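## Task

The left gripper starts out holding the small drink can. Set it down standing upright on the outer shelf beneath the service window's sill. The window's clear pane slides, has a handle, and shuts and latches on its own once released. At the end the window must be shut, every other item on the inner shelf must still be standing, and the robot must be neither fallen nor tilted.

## Robot and tools

ROBOT. An omnidirectional wheeled base carries a column roughly 1.7 m high. A carriage rides up and down it (lift_m) and holds two identical six-joint arms, left and right, each ending in a two-finger gripper. Each arm base sits about 0.57 m + lift_m above the floor; carriage parts hang about 0.15 m lower. A hand reaches up to 0.78 m from its shoulder but only about 0.38 m below the arm base. The hand is about 0.16 m long, 0.1 m wide (0.14 m opened). Parked joints 1-6: 0, 0.05, 0.05, 1.45, 0, 0; parked footprint about 0.85 m wide, 0.65 m long. Cameras: carriage_camera (fixed, facing forward, tilted ~20 degrees down), left_wrist_camera and right_wrist_camera (looking beyond the fingertips). Images are 672x504 pixels.

FRAMES. Base frame: metres, origin on the floor below the base centre, x forward, y left, z up. left_hand and right_hand give the point between that hand's pads in this frame; quat_wxyz rotates base axes into hand axes (hand z runs along the fingers, hand y is the opening direction; an upward hand with joints 1, 5, 6 at 0 reads (1, 0, 0, 0)). base_odometry is in the odometry frame (the base frame where the scene began), built only from wheel turns, so slip counts as travel; heading in rad, left positive, -3.142 to 3.142.

move. Optional keys: base, joints, speeds, min_time_s, cameras, blocking. With no motion key it just reports state, images and the scene number.
- base: an object with exactly one key, each a relative offset from the base's last reported position: translate_m (-2 to 2 m, forward positive), strafe_m (-2 to 2 m, left positive), rotate_rad (-6.3 to 6.3 rad, counter-clockwise positive).
- joints: one flat object covering lift and both arms; every value is an absolute target. lift_m 0 to 1 m. For left_ and right_ alike: joint1_rad -2.617 to 3.054 (swing about vertical, 0 forward, positive left); joint2_rad 0 to 3.141 (shoulder: 0 upper arm level backward, 1.57 vertical, 3.14 level forward); joint3_rad 0 to 3.141 (elbow: 0 folded, 3.14 straight); joint4_rad -1.57 to 1.57 (wrist pitch, positive lifts fingertips); joint5_rad -1.57 to 1.57 (wrist yaw, positive swings tips to the RIGHT, opposite sense to joint 1); joint6_rad -2.094 to 2.094 (roll about the finger axis, positive clockwise viewed from the forearm); gripper_m 0 to 0.093 (pad gap in m).
- speeds: per-action caps: translate_m and strafe_m 0.02-0.5 m/s, rotate_rad 0.05-1.57 rad/s, lift_m 0.08-0.27 m/s (default 0.25); others default to the top value.
- min_time_s: 0.1 to 8 s, the shortest duration for each arm and gripper motion. Too short can double hand speed and make a stretched arm overshoot ~15 degrees; 2 or more keeps paths straighter.
- cameras: list of names or ["all"]; [] for none.
- blocking: true/omitted waits until everything rests; false returns within ~0.5 s while motion continues. A later move only replaces targets it names.
Unknown keys make a call invalid; out-of-range values get it refused.

wait: seconds 0 to 10, optional cameras; returns state, early if motions finish. stop: brakes all running motions (the base coasts a bit first); braked parts say "stopped" and can keep pressing. zoom_image: camera plus region [x0, y0, x1, y1] in pixels from the top-left, at most 504 by 504, on that camera's newest image. finished_scene: scene = the current scene number; irreversible; the goal must persist with no help from the robot.

RESULTS. The "move" line is "done" or the most serious status. base_status/joint_status words: moving, done, off_target (rested short, may still push), stopped, contact_stop and time_out (unrequested stops; target dropped), not_followed (self-collision check withheld the arm's targets), limit_stop_at_motor_heat. on_its_own lists uncommanded behaviour; "held at" is a target, not a reading. motor_effort is % of max, positive toward larger joint values, peak in brackets. Joint torques follow joint order, include arm weight, wrap at ±28 N m on joints 1-3. MOTOR HOT appears at 75 °C; at 100 °C an OVER-TEMPERATURE FAULT drops that arm and its grip for 30-60 s or more, after which targets must be resent. An unrequested stop, or a refused move/wait, cancels the remaining move, wait and finished_scene calls in that reply.

CAUTIONS. The window pane springs shut and latches when released, so it has to be held open while the can goes through. Arms have no contact stop and press until they overheat; the base ignores arm contact. Hand readings can be off, usually higher than reality, and a level hand sags under load. Gripper readings under full grip run up to ~0.005 m below the object width; to release, command well above the reading. Keep the two arms from striking or squeezing each other, including fingers; a hard press ends the scene. With joint 2 below 0.8, swinging joint 1 outward by 0.5 or more can hit the column. Tipping risk grows with a high carriage, stretched or loaded arms, pushing or pulling, and abrupt stops; driving away from a firmly gripped handle can pitch the robot forward. After a contact_stop, back off about 0.2 m along the way you came. Park arms when idle to limit heat. Avoid drops, slams, hard hits, and knocking anything out of the work area; objects may get occasional small nudges.

Each tool is called as name(argument=value, ...) on one line, values as JSON.

## Session

move(cameras=["all"])

Scene clock: 0.00 s.
Joint torques (N m): no reading
base_odometry: x=+0.000 y=+0.000 heading=+0.000
base_status: not commanded
joint_positions: lift_m=+0.366 left_joint1_rad=-0.019 left_joint2_rad=+0.597 left_joint3_rad=+0.248 left_joint4_rad=-0.393 left_joint5_rad=-0.014 left_joint6_rad=-0.011 left_gripper_m=+0.05136 right_joint1_rad=+0.004 right_joint2_rad=+0.040 right_joint3_rad=+0.061 right_joint4_rad=+1.430 right_joint5_rad=-0.049 right_joint6_rad=+0.050 right_gripper_m=+0.09396
joint_status: not commanded
motor_effort: lift_m=+25 drive_wheels=+0
left_hand: x=+0.4550 y=+0.3099 z=+1.0062 quat_wxyz=(+0.403, +0.001, +0.915, +0.000) (m; base frame)
right_hand: x=+0.2490 y=-0.3032 z=+1.3746 quat_wxyz=(+0.998, -0.023, +0.060, +0.028) (m; base frame)
pictures: carriage_camera, left_wrist_camera, right_wrist_camera

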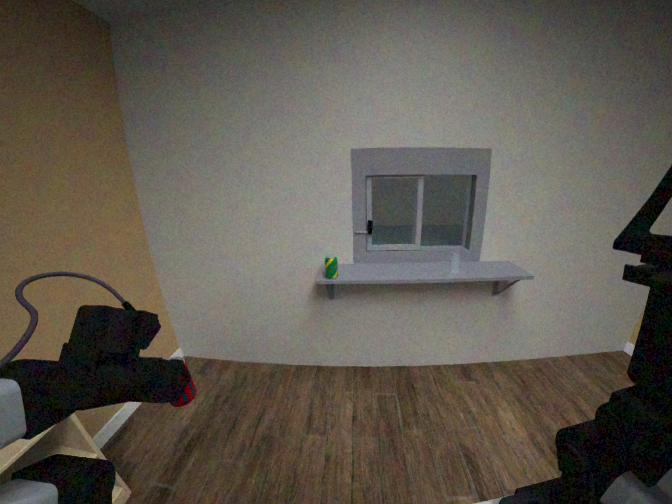

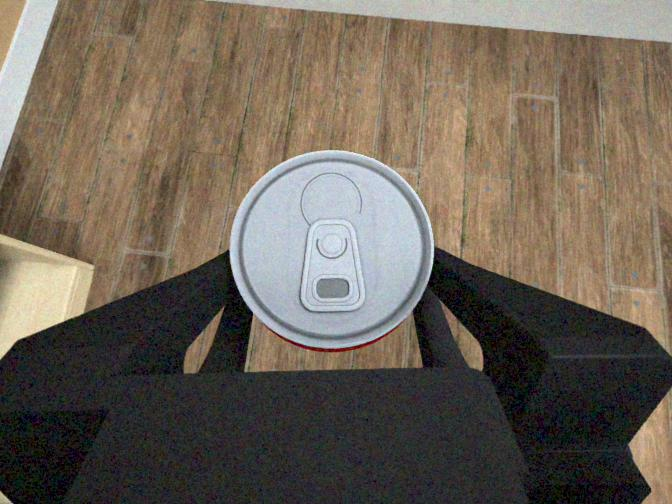

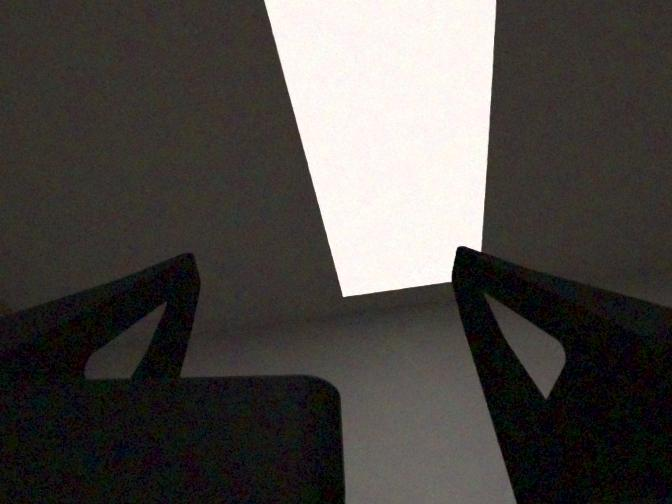

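zoom_image(camera="carriage_camera", region=[300, 130, 560, 310])

zoom_image(camera="carriage_camera", region=[340, 165, 440, 260])

Scaled by 1.938 from the camera's 672x504 image, which has a finer 960x720 frame.

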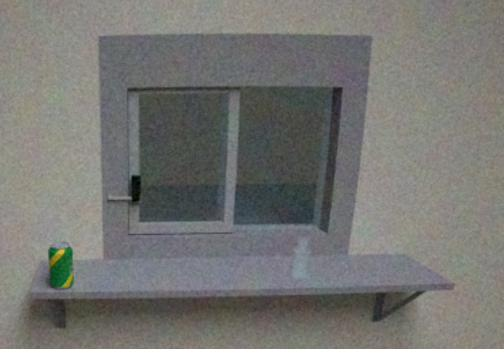

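Scaled by 5.040 from the camera's 672x504 image, which has a finer 960x720 frame.

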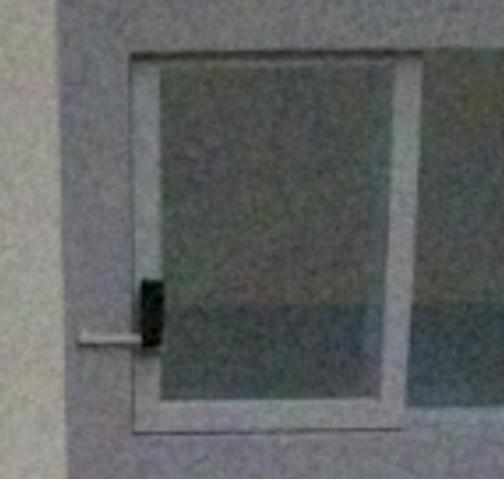

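zoom_image(camera="carriage_camera", region=[0, 260, 230, 460])

zoom_image(camera="left_wrist_camera", region=[200, 120, 480, 400])

Scaled by 2.191 from the camera's 672x504 image, which has a finer 960x720 frame.

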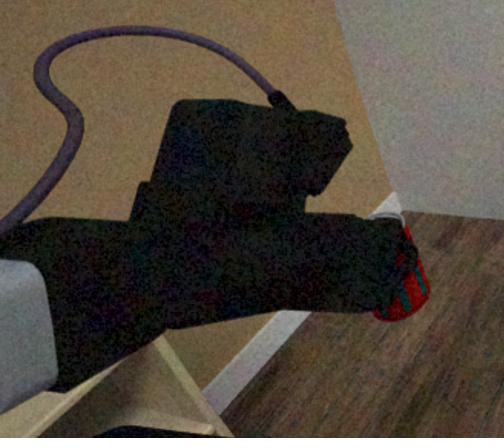

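Scaled by 1.800 from the camera's 672x504 image, which has a finer 960x720 frame.

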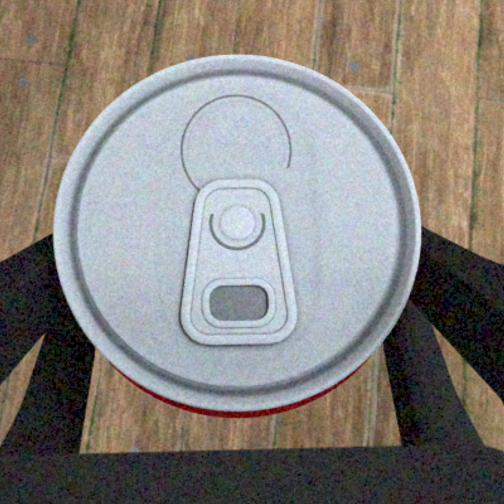

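move(base={"rotate_rad": -0.037}, cameras=[])

move(base={"translate_m": 0.45}, speeds={"translate_m": 0.35}, cameras=["carriage_camera"])

zoom_image(camera="carriage_camera", region=[300, 130, 620, 370])

Scene clock: 149.30 s.
Joint torques (N m): left_arm=[-0.24 0.09 6.74 2.68 -0.1 0.07] | right_arm=[-0.18 3.54 5 -0.35 -0.01 0.01]
move: done
base_odometry: x=+0.000 y=+0.000 heading=-0.037
base_status: done
joint_positions: lift_m=+0.366 left_joint1_rad=-0.019 left_joint2_rad=+0.597 left_joint3_rad=+0.248 left_joint4_rad=-0.397 left_joint5_rad=-0.014 left_joint6_rad=-0.011 left_gripper_m=+0.05136 right_joint1_rad=+0.004 right_joint2_rad=+0.040 right_joint3_rad=+0.061 right_joint4_rad=+1.430 right_joint5_rad=-0.049 right_joint6_rad=+0.050 right_gripper_m=+0.09396
joint_status: not commanded
motor_effort: lift_m=+25(28) drive_wheels=-3(8)
left_hand: x=+0.4543 y=+0.3099 z=+1.0054 quat_wxyz=(+0.401, +0.001, +0.916, +0.000) (m; base frame)
right_hand: x=+0.2490 y=-0.3032 z=+1.3746 quat_wxyz=(+0.998, -0.023, +0.060, +0.028) (m; base frame)
pictures: none
No camera images: "cameras" was empty.

Scene clock: 152.27 s.
Joint torques (N m): left_arm=[-0.24 0.09 6.58 2.7 -0.11 0.06] | right_arm=[-0.18 3.47 4.98 -0.29 -0.01 0.01]
move: done
base_odometry: x=+0.450 y=-0.016 heading=-0.036
base_status: done
joint_positions: lift_m=+0.366 left_joint1_rad=-0.019 left_joint2_rad=+0.597 left_joint3_rad=+0.248 left_joint4_rad=-0.400 left_joint5_rad=-0.014 left_joint6_rad=-0.011 left_gripper_m=+0.05136 right_joint1_rad=+0.004 right_joint2_rad=+0.040 right_joint3_rad=+0.061 right_joint4_rad=+1.428 right_joint5_rad=-0.049 right_joint6_rad=+0.050 right_gripper_m=+0.09396
joint_status: not commanded
motor_effort: lift_m=+23(28) drive_wheels=-4(11)
left_hand: x=+0.4539 y=+0.3099 z=+1.0050 quat_wxyz=(+0.400, +0.001, +0.917, +0.000) (m; base frame)
right_hand: x=+0.2495 y=-0.3032 z=+1.3745 quat_wxyz=(+0.997, -0.023, +0.061, +0.028) (m; base frame)
pictures: carriage_camera

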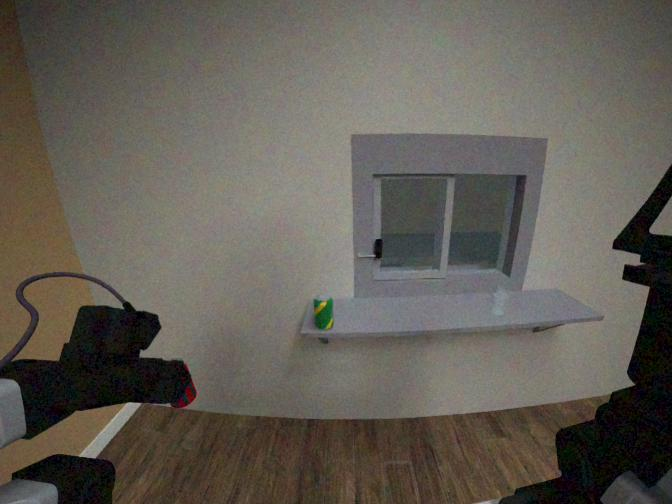

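Scaled by 1.575 from the camera's 672x504 image, which has a finer 960x720 frame.

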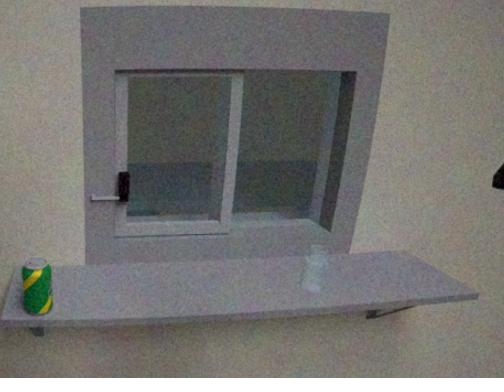

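move(base={"translate_m": 0.25}, joints={"right_joint1_rad": 0.25, "right_joint2_rad": 1.3, "right_joint3_rad": 0.2, "right_joint4_rad": 1.05, "right_joint5_rad": 0.0, "right_joint6_rad": 0.0}, speeds={"translate_m": 0.3}, cameras=["all"])

zoom_image(camera="right_wrist_camera", region=[84, 0, 588, 504])

zoom_image(camera="carriage_camera", region=[300, 130, 580, 370])

Scene clock: 203.83 s.
Joint torques (N m): left_arm=[-0.13 0.21 6.57 2.73 -0.09 0.05] | right_arm=[0.65 -1.89 7.38 2.22 0.06 -0.09]
move: done
base_odometry: x=+0.700 y=-0.025 heading=-0.036
base_status: done
joint_positions: lift_m=+0.366 left_joint1_rad=-0.019 left_joint2_rad=+0.597 left_joint3_rad=+0.248 left_joint4_rad=-0.401 left_joint5_rad=-0.014 left_joint6_rad=-0.011 left_gripper_m=+0.05136 right_joint1_rad=+0.240 right_joint2_rad=+1.294 right_joint3_rad=+0.173 right_joint4_rad=+1.053 right_joint5_rad=-0.008 right_joint6_rad=+0.009 right_gripper_m=+0.09396
joint_status: all done
motor_effort: lift_m=+23(28) drive_wheels=-5(11)
left_hand: x=+0.4537 y=+0.3099 z=+1.0047 quat_wxyz=(+0.399, +0.001, +0.917, +0.000) (m; base frame)
right_hand: x=+0.5650 y=-0.2258 z=+1.0951 quat_wxyz=(+0.677, -0.087, +0.726, +0.088) (m; base frame)
pictures: carriage_camera, left_wrist_camera, right_wrist_camera

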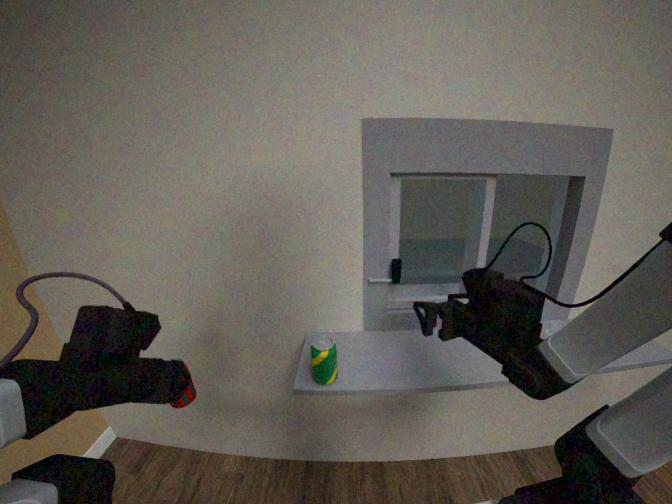

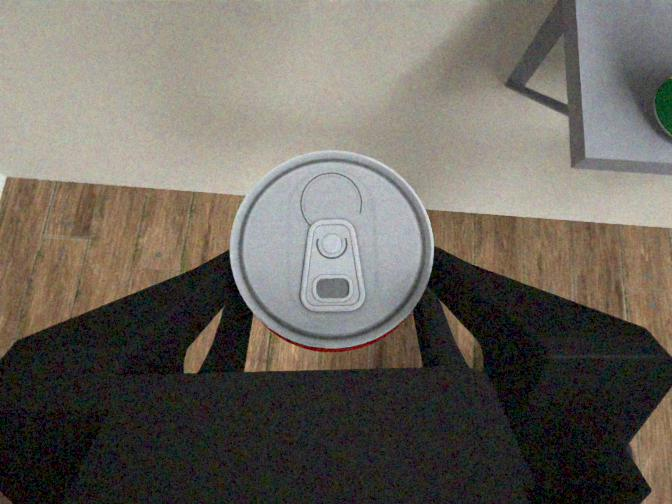

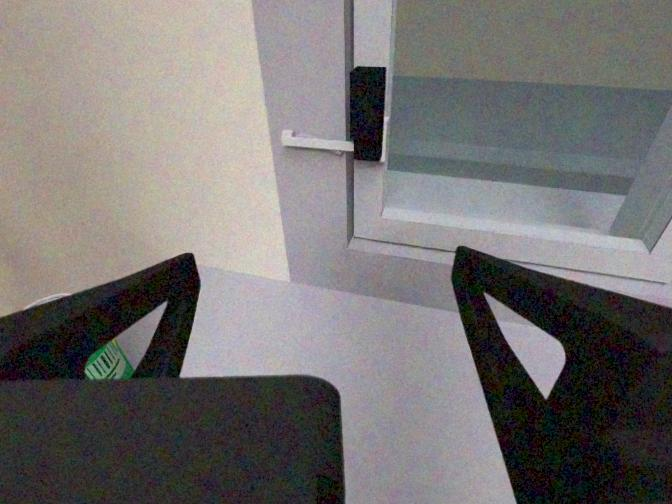

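Scaled by 1.000.

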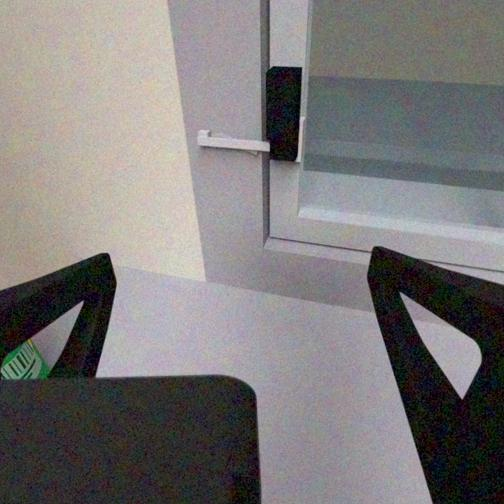

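Scaled by 1.800 from the camera's 672x504 image, which has a finer 960x720 frame.

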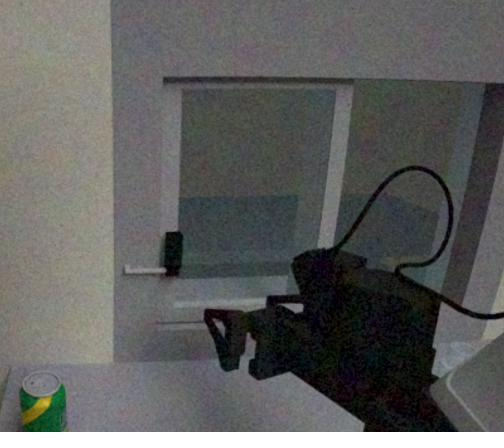

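zoom_image(camera="right_wrist_camera", region=[270, 50, 410, 180])

zoom_image(camera="right_wrist_camera", region=[370, 60, 672, 290])

Scaled by 3.600 from the camera's 672x504 image, which has a finer 960x720 frame.

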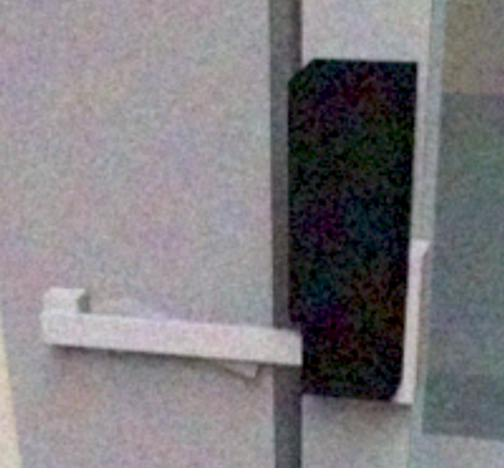

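Scaled by 1.669 from the camera's 672x504 image, which has a finer 960x720 frame.

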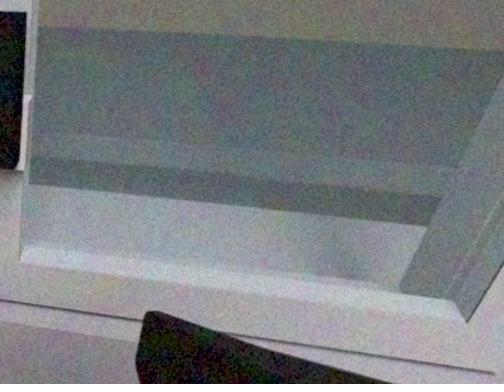

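move(joints={"lift_m": 0.55}, cameras=["carriage_camera", "right_wrist_camera"])

zoom_image(camera="right_wrist_camera", region=[250, 60, 672, 330])

zoom_image(camera="carriage_camera", region=[290, 190, 570, 430])

Scene clock: 355.33 s.
Joint torques (N m): left_arm=[-0.17 0.14 7.45 2.65 -0.1 0.1] | right_arm=[0.64 -1.95 6.79 2.21 0.05 -0.07]
move: done
base_odometry: x=+0.700 y=-0.025 heading=-0.036
base_status: not commanded
joint_positions: lift_m=+0.550 left_joint1_rad=-0.019 left_joint2_rad=+0.597 left_joint3_rad=+0.239 left_joint4_rad=-0.396 left_joint5_rad=-0.014 left_joint6_rad=-0.011 left_gripper_m=+0.05136 right_joint1_rad=+0.240 right_joint2_rad=+1.294 right_joint3_rad=+0.180 right_joint4_rad=+1.053 right_joint5_rad=-0.007 right_joint6_rad=+0.008 right_gripper_m=+0.09396
joint_status: all done
motor_effort: lift_m=+25(30) drive_wheels=-4(5)
left_hand: x=+0.4528 y=+0.3099 z=+1.1853 quat_wxyz=(+0.397, +0.001, +0.918, +0.000) (m; base frame)
right_hand: x=+0.5665 y=-0.2255 z=+1.2816 quat_wxyz=(+0.679, -0.087, +0.723, +0.088) (m; base frame)
pictures: carriage_camera, right_wrist_camera

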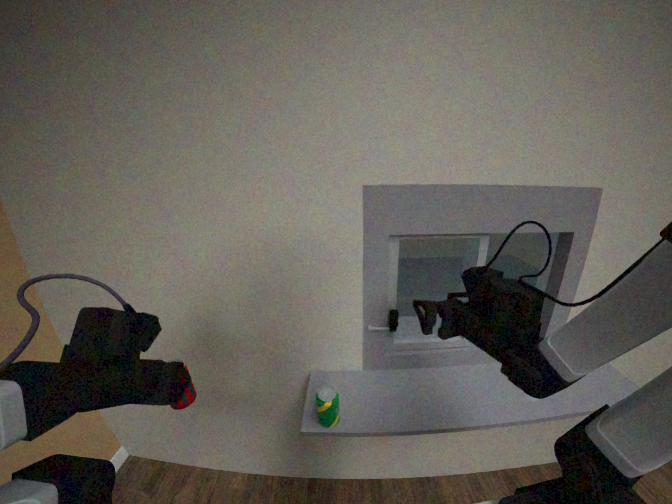

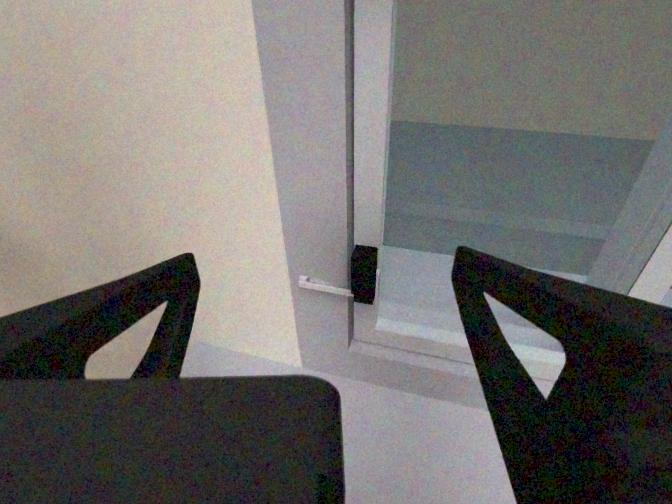

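Scaled by 1.194 from the camera's 672x504 image, which has a finer 960x720 frame.

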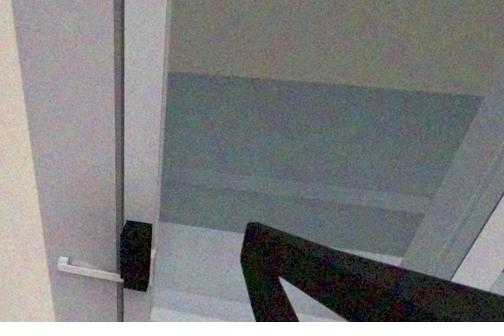

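Scaled by 1.800 from the camera's 672x504 image, which has a finer 960x720 frame.

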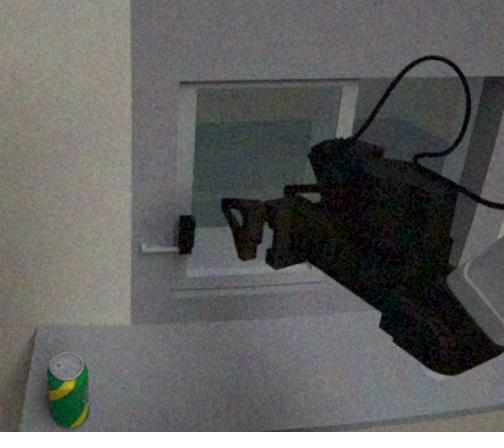

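move(base={"strafe_m": -0.05}, joints={"lift_m": 0.366, "left_joint1_rad": 0.0, "left_joint2_rad": 0.449, "left_joint3_rad": 0.746, "left_joint4_rad": -1.039, "right_joint1_rad": 0.507, "right_joint2_rad": 1.181, "right_joint3_rad": 0.244, "right_joint4_rad": 0.687, "right_gripper_m": 0.0}, min_time_s=2.0, cameras=[])

move(base={"translate_m": 0.23}, speeds={"translate_m": 0.2}, cameras=["all"])

Scene clock: 462.33 s.
Joint torques (N m): left_arm=[0.66 0.61 8.28 2.54 -0.11 0.09] | right_arm=[0.61 -3.26 8.18 2.21 0.03 -0.07]
move: done
base_odometry: x=+0.698 y=-0.075 heading=-0.036
base_status: done
joint_positions: lift_m=+0.366 left_joint1_rad=-0.007 left_joint2_rad=+0.458 left_joint3_rad=+0.713 left_joint4_rad=-1.070 left_joint5_rad=-0.014 left_joint6_rad=-0.011 left_gripper_m=+0.05136 right_joint1_rad=+0.498 right_joint2_rad=+1.196 right_joint3_rad=+0.213 right_joint4_rad=+0.692 right_joint5_rad=-0.005 right_joint6_rad=+0.008 right_gripper_m=+0.00073
joint_status: all done
motor_effort: lift_m=+26(28) drive_wheels=-2(7)
left_hand: x=+0.3950 y=+0.3130 z=+1.1083 quat_wxyz=(+0.369, -0.004, +0.929, +0.003) (m; base frame)
right_hand: x=+0.5241 y=-0.1456 z=+1.0560 quat_wxyz=(+0.578, -0.196, +0.778, +0.151) (m; base frame)
pictures: none
No camera images: "cameras" was empty.

Scene clock: 464.67 s.
Joint torques (N m): left_arm=[0.58 0.62 8.2 2.58 -0.11 0.06] | right_arm=[0.59 -3.12 8.18 2.19 0.02 -0.07]
move: done
base_odometry: x=+0.928 y=-0.083 heading=-0.036
base_status: done
joint_positions: lift_m=+0.366 left_joint1_rad=-0.007 left_joint2_rad=+0.458 left_joint3_rad=+0.714 left_joint4_rad=-1.076 left_joint5_rad=-0.014 left_joint6_rad=-0.011 left_gripper_m=+0.05136 right_joint1_rad=+0.498 right_joint2_rad=+1.195 right_joint3_rad=+0.213 right_joint4_rad=+0.690 right_joint5_rad=-0.005 right_joint6_rad=+0.008 right_gripper_m=+0.00073
joint_status: not commanded
motor_effort: lift_m=+26(29) drive_wheels=-3(9)
left_hand: x=+0.3940 y=+0.3130 z=+1.1076 quat_wxyz=(+0.367, -0.004, +0.930, +0.003) (m; base frame)
right_hand: x=+0.5239 y=-0.1457 z=+1.0561 quat_wxyz=(+0.577, -0.196, +0.778, +0.151) (m; base frame)
pictures: carriage_camera, left_wrist_camera, right_wrist_camera

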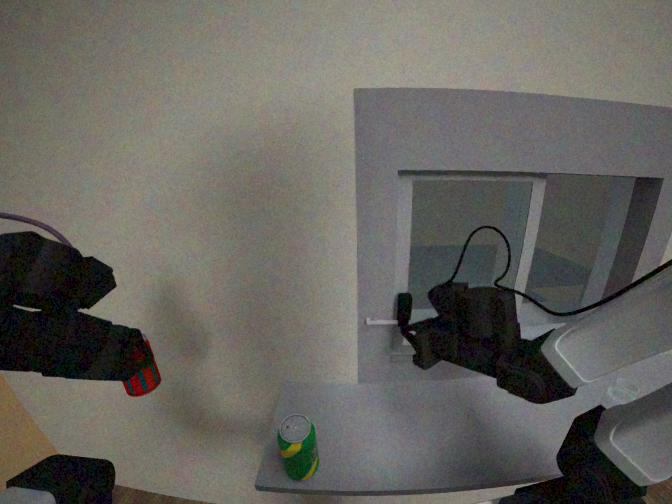

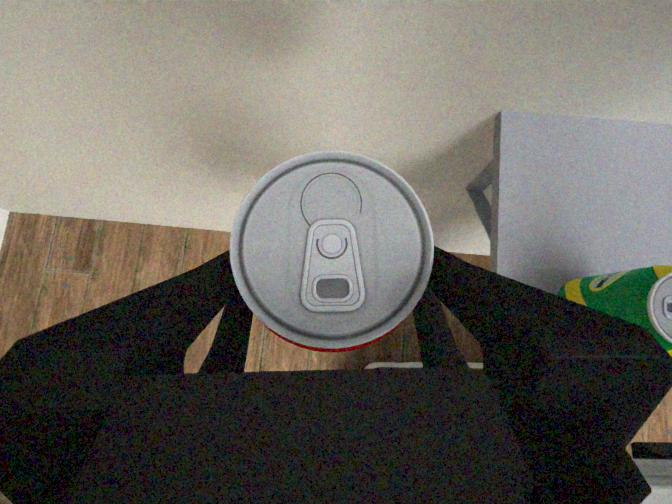

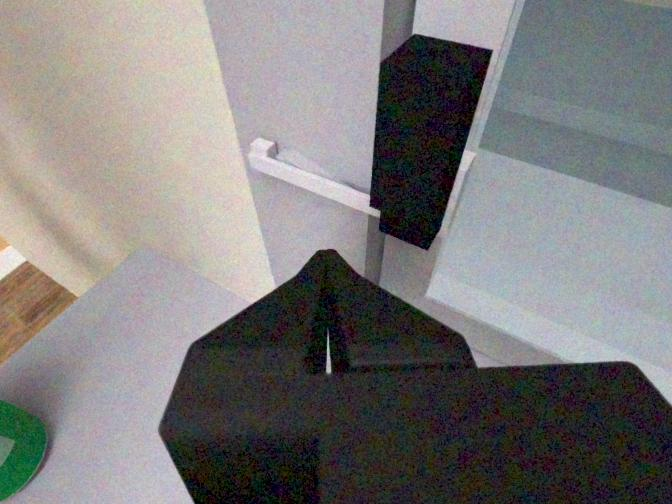

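zoom_image(camera="right_wrist_camera", region=[230, 20, 520, 270])

Scaled by 1.738 from the camera's 672x504 image, which has a finer 960x720 frame.

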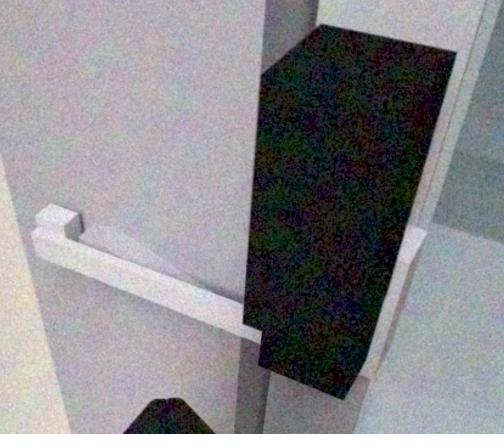

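move(joints={"right_joint1_rad": 0.505, "right_joint2_rad": 1.44, "right_joint3_rad": 0.55, "right_joint4_rad": 0.65, "right_joint5_rad": 0.0, "right_joint6_rad": 0.0}, min_time_s=1.5, cameras=["right_wrist_camera"])

zoom_image(camera="right_wrist_camera", region=[220, 100, 520, 350])

Scene clock: 499.13 s.
Joint torques (N m): left_arm=[0.54 0.66 8.17 2.61 -0.1 0.06] | right_arm=[-0.39 -2.92 9.35 2.42 0.3 -0.07]
move: off_target
base_odometry: x=+0.928 y=-0.083 heading=-0.036
base_status: not commanded
joint_positions: lift_m=+0.366 left_joint1_rad=-0.007 left_joint2_rad=+0.458 left_joint3_rad=+0.714 left_joint4_rad=-1.076 left_joint5_rad=-0.014 left_joint6_rad=-0.011 left_gripper_m=+0.05136 right_joint1_rad=+0.508 right_joint2_rad=+1.426 right_joint3_rad=+0.507 right_joint4_rad=+0.634 right_joint5_rad=-0.032 right_joint6_rad=+0.008 right_gripper_m=+0.00073
joint_status: right_joint5_rad off_target (ended at -0.032, target +0.000); the others done
motor_effort: lift_m=+26(29) drive_wheels=-3(3)
left_hand: x=+0.3940 y=+0.3130 z=+1.1076 quat_wxyz=(+0.367, -0.004, +0.930, +0.003) (m; base frame)
right_hand: x=+0.5808 y=-0.1047 z=+1.0854 quat_wxyz=(+0.577, -0.207, +0.773, +0.165) (m; base frame)
pictures: right_wrist_camera

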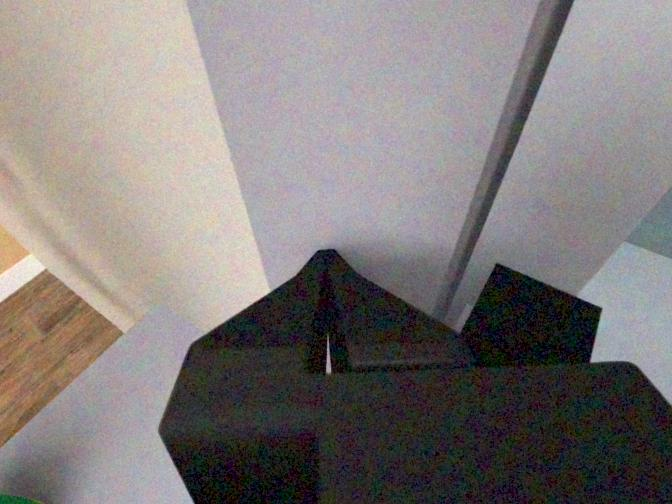

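Scaled by 1.680 from the camera's 672x504 image, which has a finer 960x720 frame.

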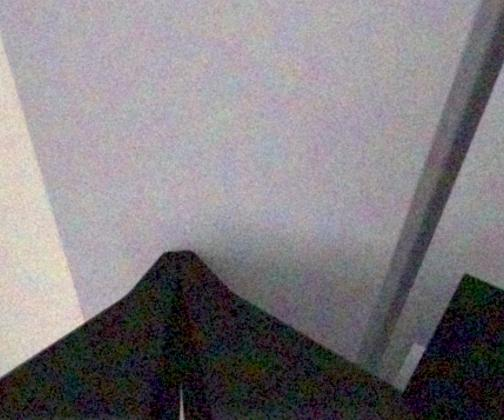

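move(joints={"right_joint1_rad": 0.49, "right_joint2_rad": 1.5, "right_joint3_rad": 0.6, "right_joint4_rad": 0.674, "right_joint5_rad": 0.03}, min_time_s=1.0, cameras=[])

move(joints={"lift_m": 0.336}, speeds={"lift_m": 0.08}, cameras=["carriage_camera", "right_wrist_camera"])

zoom_image(camera="carriage_camera", region=[330, 240, 530, 410])

Scene clock: 511.10 s.
Joint torques (N m): left_arm=[0.54 0.68 8.27 2.6 -0.11 0.07] | right_arm=[-1.96 -2.56 10.91 2.72 0.99 -0.04]
move: off_target
base_odometry: x=+0.928 y=-0.083 heading=-0.036
base_status: not commanded
joint_positions: lift_m=+0.366 left_joint1_rad=-0.007 left_joint2_rad=+0.458 left_joint3_rad=+0.714 left_joint4_rad=-1.076 left_joint5_rad=-0.014 left_joint6_rad=-0.011 left_gripper_m=+0.05136 right_joint1_rad=+0.511 right_joint2_rad=+1.477 right_joint3_rad=+0.537 right_joint4_rad=+0.627 right_joint5_rad=-0.070 right_joint6_rad=+0.004 right_gripper_m=+0.00073
joint_status: right_joint1_rad off_target (ended at +0.511, target +0.490); right_joint3_rad off_target (ended at +0.537, target +0.600); right_joint4_rad off_target (ended at +0.627, target +0.674); right_joint5_rad off_target (ended at -0.070, target +0.030); the others done
motor_effort: lift_m=+25(28) drive_wheels=+1(3)
left_hand: x=+0.3940 y=+0.3130 z=+1.1076 quat_wxyz=(+0.367, -0.004, +0.930, +0.003) (m; base frame)
right_hand: x=+0.5834 y=-0.0940 z=+1.0760 quat_wxyz=(+0.561, -0.223, +0.777, +0.177) (m; base frame)
pictures: none
No camera images: "cameras" was empty.

Scene clock: 511.87 s.
Joint torques (N m): left_arm=[0.55 0.65 7.69 2.65 -0.1 0.08] | right_arm=[-3.51 -1.92 10.63 1.91 0.99 0.24]
move: done
base_odometry: x=+0.928 y=-0.083 heading=-0.036
base_status: not commanded
joint_positions: lift_m=+0.336 left_joint1_rad=-0.007 left_joint2_rad=+0.458 left_joint3_rad=+0.719 left_joint4_rad=-1.081 left_joint5_rad=-0.014 left_joint6_rad=-0.011 left_gripper_m=+0.05136 right_joint1_rad=+0.529 right_joint2_rad=+1.471 right_joint3_rad=+0.541 right_joint4_rad=+0.704 right_joint5_rad=-0.067 right_joint6_rad=-0.024 right_gripper_m=+0.00073
joint_status: all done
on_its_own: right_joint4_rad moved +0.077 to your old target +0.674
motor_effort: lift_m=+26(27) drive_wheels=+3(3)
left_hand: x=+0.3935 y=+0.3130 z=+1.0789 quat_wxyz=(+0.367, -0.004, +0.930, +0.003) (m; base frame)
right_hand: x=+0.5847 y=-0.0849 z=+1.0691 quat_wxyz=(+0.596, -0.234, +0.746, +0.181) (m; base frame)
pictures: carriage_camera, right_wrist_camera

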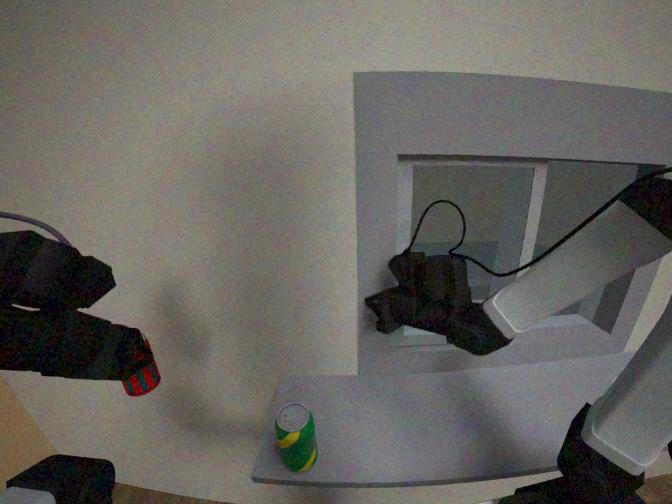

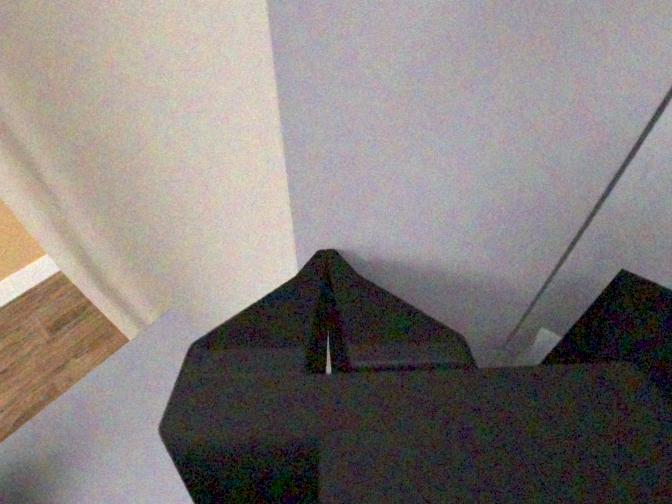

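Scaled by 2.520 from the camera's 672x504 image, which has a finer 960x720 frame.

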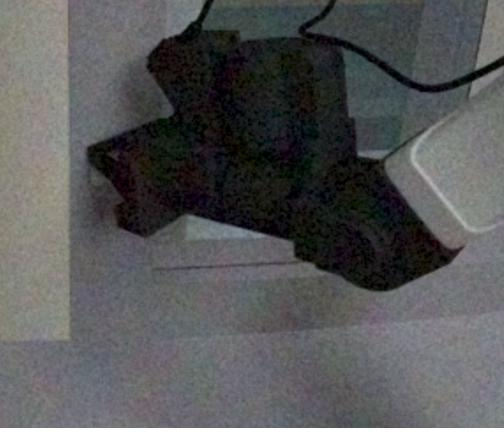

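zoom_image(camera="right_wrist_camera", region=[440, 240, 672, 400])

Scaled by 2.172 from the camera's 672x504 image, which has a finer 960x720 frame.

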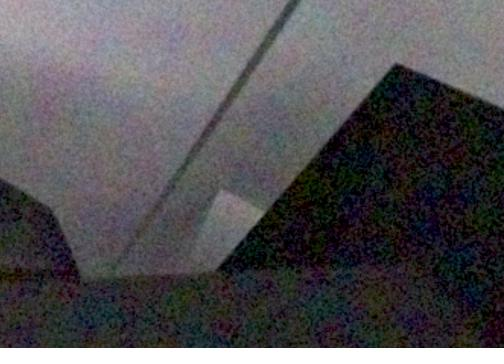

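zoom_image(camera="carriage_camera", region=[355, 280, 435, 350])

Scaled by 6.300 from the camera's 672x504 image, which has a finer 960x720 frame.

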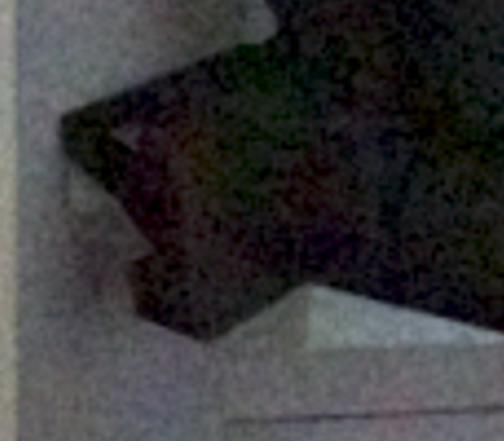

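move(joints={"lift_m": 0.31}, speeds={"lift_m": 0.08}, cameras=["carriage_camera", "right_wrist_camera"])

zoom_image(camera="right_wrist_camera", region=[400, 200, 672, 420])

zoom_image(camera="carriage_camera", region=[340, 260, 460, 360])

Scene clock: 568.20 s.
Joint torques (N m): left_arm=[0.55 0.64 7.54 2.67 -0.1 0.06] | right_arm=[-3.82 -1.46 10.19 1.45 1.13 0.28]
move: done
base_odometry: x=+0.928 y=-0.083 heading=-0.036
base_status: not commanded
joint_positions: lift_m=+0.310 left_joint1_rad=-0.007 left_joint2_rad=+0.458 left_joint3_rad=+0.721 left_joint4_rad=-1.082 left_joint5_rad=-0.014 left_joint6_rad=-0.011 left_gripper_m=+0.05136 right_joint1_rad=+0.533 right_joint2_rad=+1.461 right_joint3_rad=+0.550 right_joint4_rad=+0.751 right_joint5_rad=-0.083 right_joint6_rad=-0.027 right_gripper_m=+0.00073
joint_status: all done
motor_effort: lift_m=+25(28) drive_wheels=+3(4)
left_hand: x=+0.3933 y=+0.3130 z=+1.0534 quat_wxyz=(+0.367, -0.004, +0.930, +0.003) (m; base frame)
right_hand: x=+0.5853 y=-0.0797 z=+1.0624 quat_wxyz=(+0.619, -0.236, +0.724, +0.192) (m; base frame)
pictures: carriage_camera, right_wrist_camera

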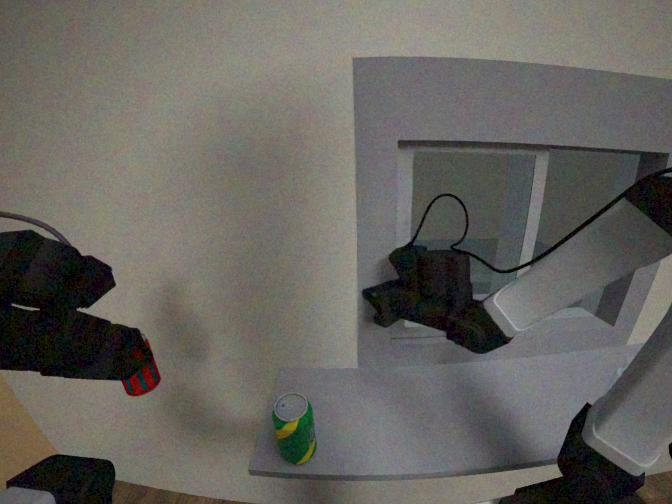

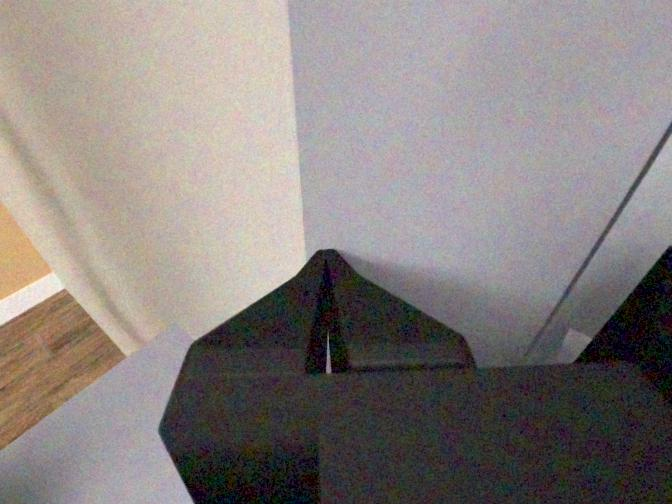

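Scaled by 1.853 from the camera's 672x504 image, which has a finer 960x720 frame.

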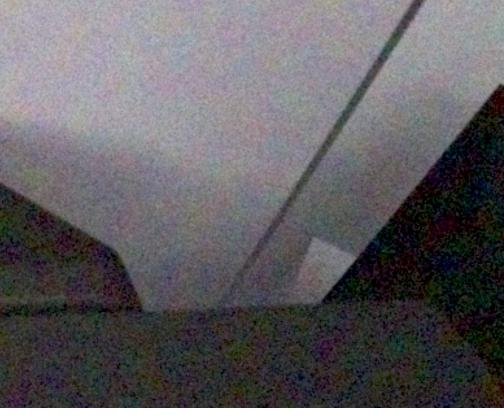

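Scaled by 4.200 from the camera's 672x504 image, which has a finer 960x720 frame.

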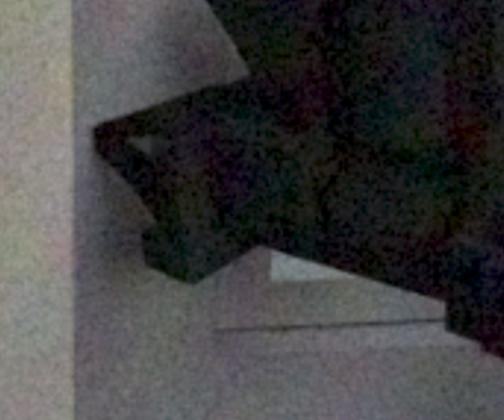

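move(joints={"right_joint1_rad": 0.42}, min_time_s=1.0, cameras=["carriage_camera", "right_wrist_camera"])

zoom_image(camera="right_wrist_camera", region=[400, 200, 672, 420])

Scene clock: 583.17 s.
Joint torques (N m): left_arm=[0.53 0.57 7.53 2.65 -0.08 0.07] | right_arm=[-8.96 -1.25 9.98 1.41 1.26 0.31]
move: off_target
base_odometry: x=+0.928 y=-0.083 heading=-0.036
base_status: not commanded
joint_positions: lift_m=+0.310 left_joint1_rad=-0.007 left_joint2_rad=+0.458 left_joint3_rad=+0.721 left_joint4_rad=-1.082 left_joint5_rad=-0.014 left_joint6_rad=-0.011 left_gripper_m=+0.05136 right_joint1_rad=+0.523 right_joint2_rad=+1.461 right_joint3_rad=+0.550 right_joint4_rad=+0.751 right_joint5_rad=-0.097 right_joint6_rad=-0.031 right_gripper_m=+0.00075
joint_status: right_joint1_rad off_target (ended at +0.523, target +0.420)
motor_effort: lift_m=+25(28) drive_wheels=+3(3)
left_hand: x=+0.3933 y=+0.3130 z=+1.0534 quat_wxyz=(+0.367, -0.004, +0.930, +0.003) (m; base frame)
right_hand: x=+0.5861 y=-0.0812 z=+1.0624 quat_wxyz=(+0.619, -0.238, +0.723, +0.194) (m; base frame)
pictures: carriage_camera, right_wrist_camera

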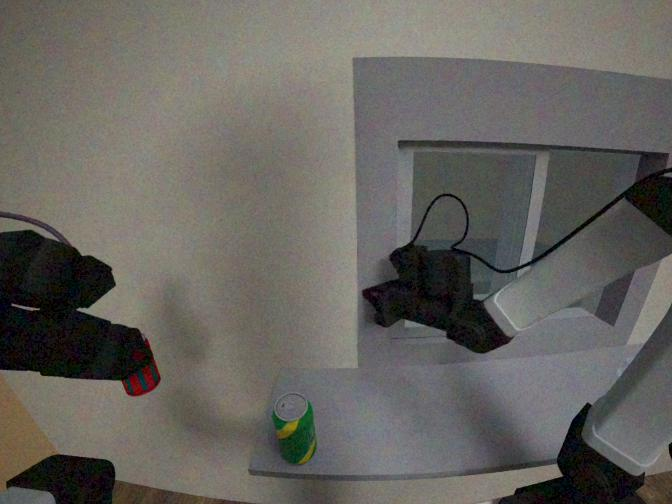

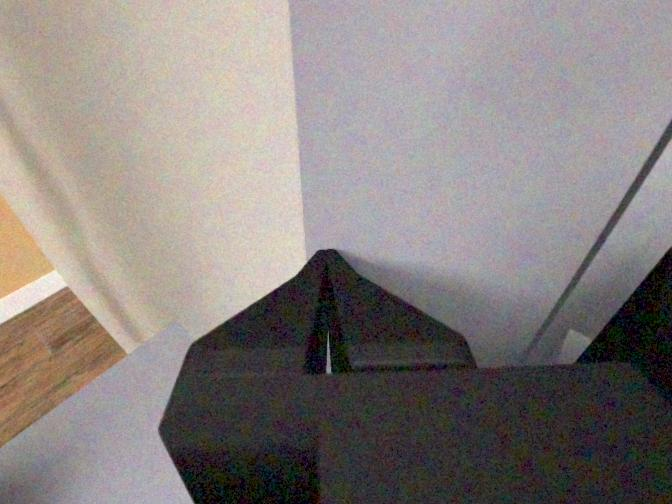

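Scaled by 1.853 from the camera's 672x504 image, which has a finer 960x720 frame.

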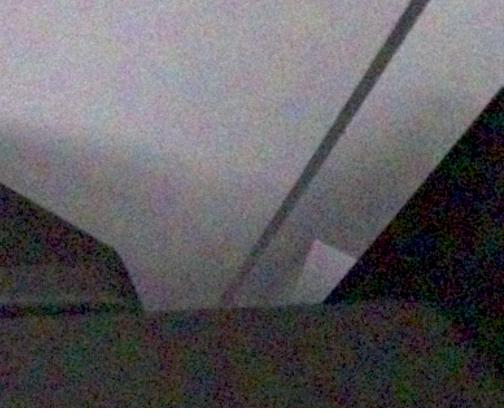

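move(joints={"right_joint4_rad": 0.5, "right_joint1_rad": 0.48}, min_time_s=1.0, cameras=["carriage_camera", "right_wrist_camera"])

zoom_image(camera="right_wrist_camera", region=[400, 200, 672, 420])

Scene clock: 607.47 s.
Joint torques (N m): left_arm=[0.62 0.59 7.57 2.64 -0.1 0.06] | right_arm=[-4.42 -0.4 8.96 0.23 1.17 0.2]
move: off_target
base_odometry: x=+0.928 y=-0.083 heading=-0.036
base_status: not commanded
joint_positions: lift_m=+0.310 left_joint1_rad=-0.007 left_joint2_rad=+0.458 left_joint3_rad=+0.721 left_joint4_rad=-1.082 left_joint5_rad=-0.014 left_joint6_rad=-0.011 left_gripper_m=+0.05136 right_joint1_rad=+0.530 right_joint2_rad=+1.450 right_joint3_rad=+0.563 right_joint4_rad=+0.685 right_joint5_rad=-0.088 right_joint6_rad=-0.020 right_gripper_m=+0.00075
joint_status: right_joint1_rad off_target (ended at +0.530, target +0.480); right_joint4_rad off_target (ended at +0.686, target +0.500)
motor_effort: lift_m=+27(28) drive_wheels=+3(4)
left_hand: x=+0.3933 y=+0.3130 z=+1.0534 quat_wxyz=(+0.367, -0.004, +0.930, +0.003) (m; base frame)
right_hand: x=+0.5847 y=-0.0803 z=+1.0570 quat_wxyz=(+0.603, -0.237, +0.737, +0.192) (m; base frame)
pictures: carriage_camera, right_wrist_camera

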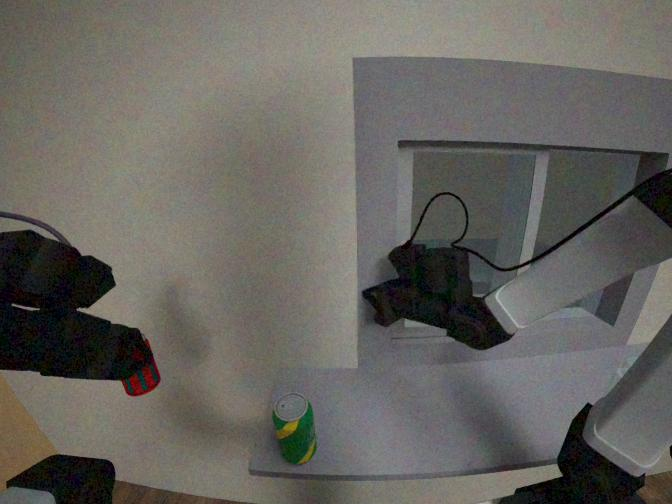

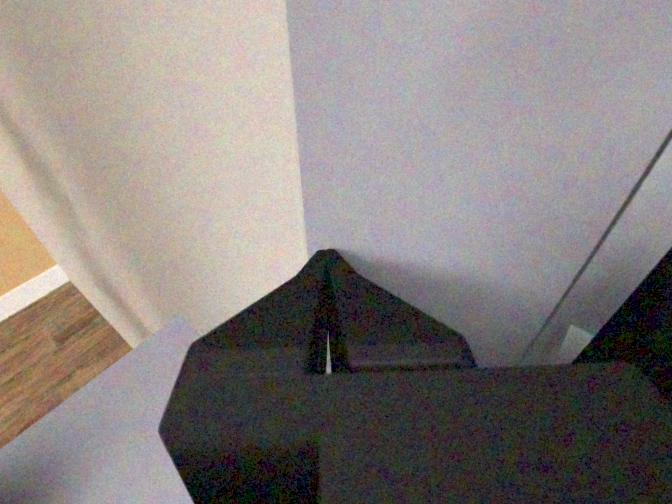

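Scaled by 1.853 from the camera's 672x504 image, which has a finer 960x720 frame.

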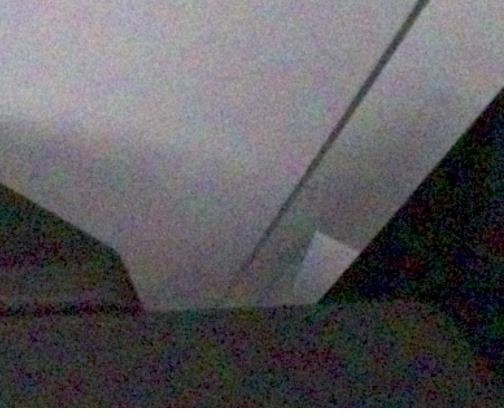

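move(joints={"right_joint1_rad": 0.545, "right_joint4_rad": 0.25}, min_time_s=1.0, cameras=["carriage_camera", "right_wrist_camera"])

zoom_image(camera="carriage_camera", region=[340, 250, 460, 350])

Scene clock: 643.63 s.
Joint torques (N m): left_arm=[0.62 0.58 7.56 2.64 -0.09 0.06] | right_arm=[-1.18 0.99 4.68 -0.81 0.75 0.15]
move: off_target
base_odometry: x=+0.928 y=-0.083 heading=-0.036
base_status: not commanded
joint_positions: lift_m=+0.310 left_joint1_rad=-0.007 left_joint2_rad=+0.458 left_joint3_rad=+0.721 left_joint4_rad=-1.082 left_joint5_rad=-0.014 left_joint6_rad=-0.011 left_gripper_m=+0.05136 right_joint1_rad=+0.557 right_joint2_rad=+1.431 right_joint3_rad=+0.618 right_joint4_rad=+0.533 right_joint5_rad=-0.047 right_joint6_rad=-0.015 right_gripper_m=+0.00073
joint_status: right_joint4_rad off_target (ended at +0.533, target +0.250); the others done
on_its_own: right_joint5_rad moved +0.041 toward your old target +0.030
motor_effort: lift_m=+25(28) drive_wheels=+3(4)
left_hand: x=+0.3933 y=+0.3130 z=+1.0536 quat_wxyz=(+0.367, -0.004, +0.930, +0.003) (m; base frame)
right_hand: x=+0.5835 y=-0.0759 z=+1.0527 quat_wxyz=(+0.575, -0.239, +0.762, +0.179) (m; base frame)
pictures: carriage_camera, right_wrist_camera

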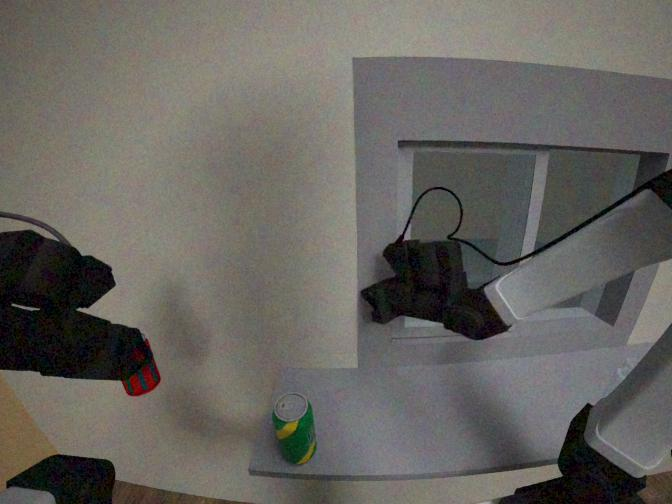

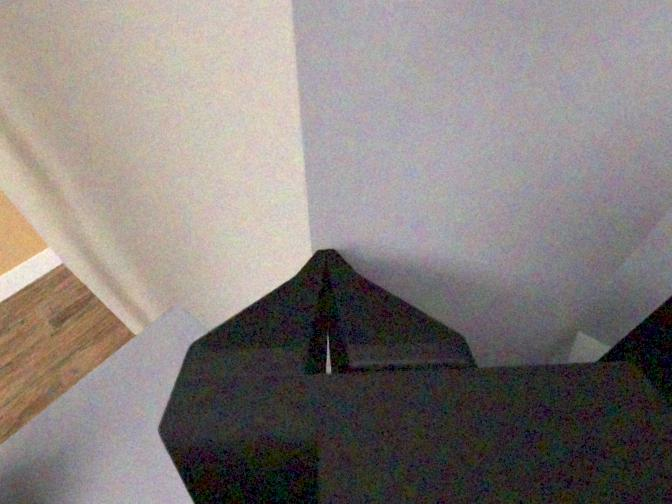

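Scaled by 4.200 from the camera's 672x504 image, which has a finer 960x720 frame.

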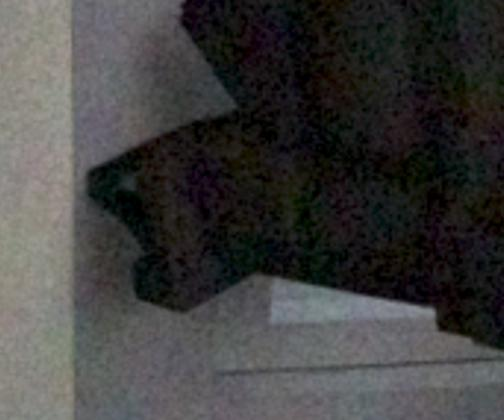

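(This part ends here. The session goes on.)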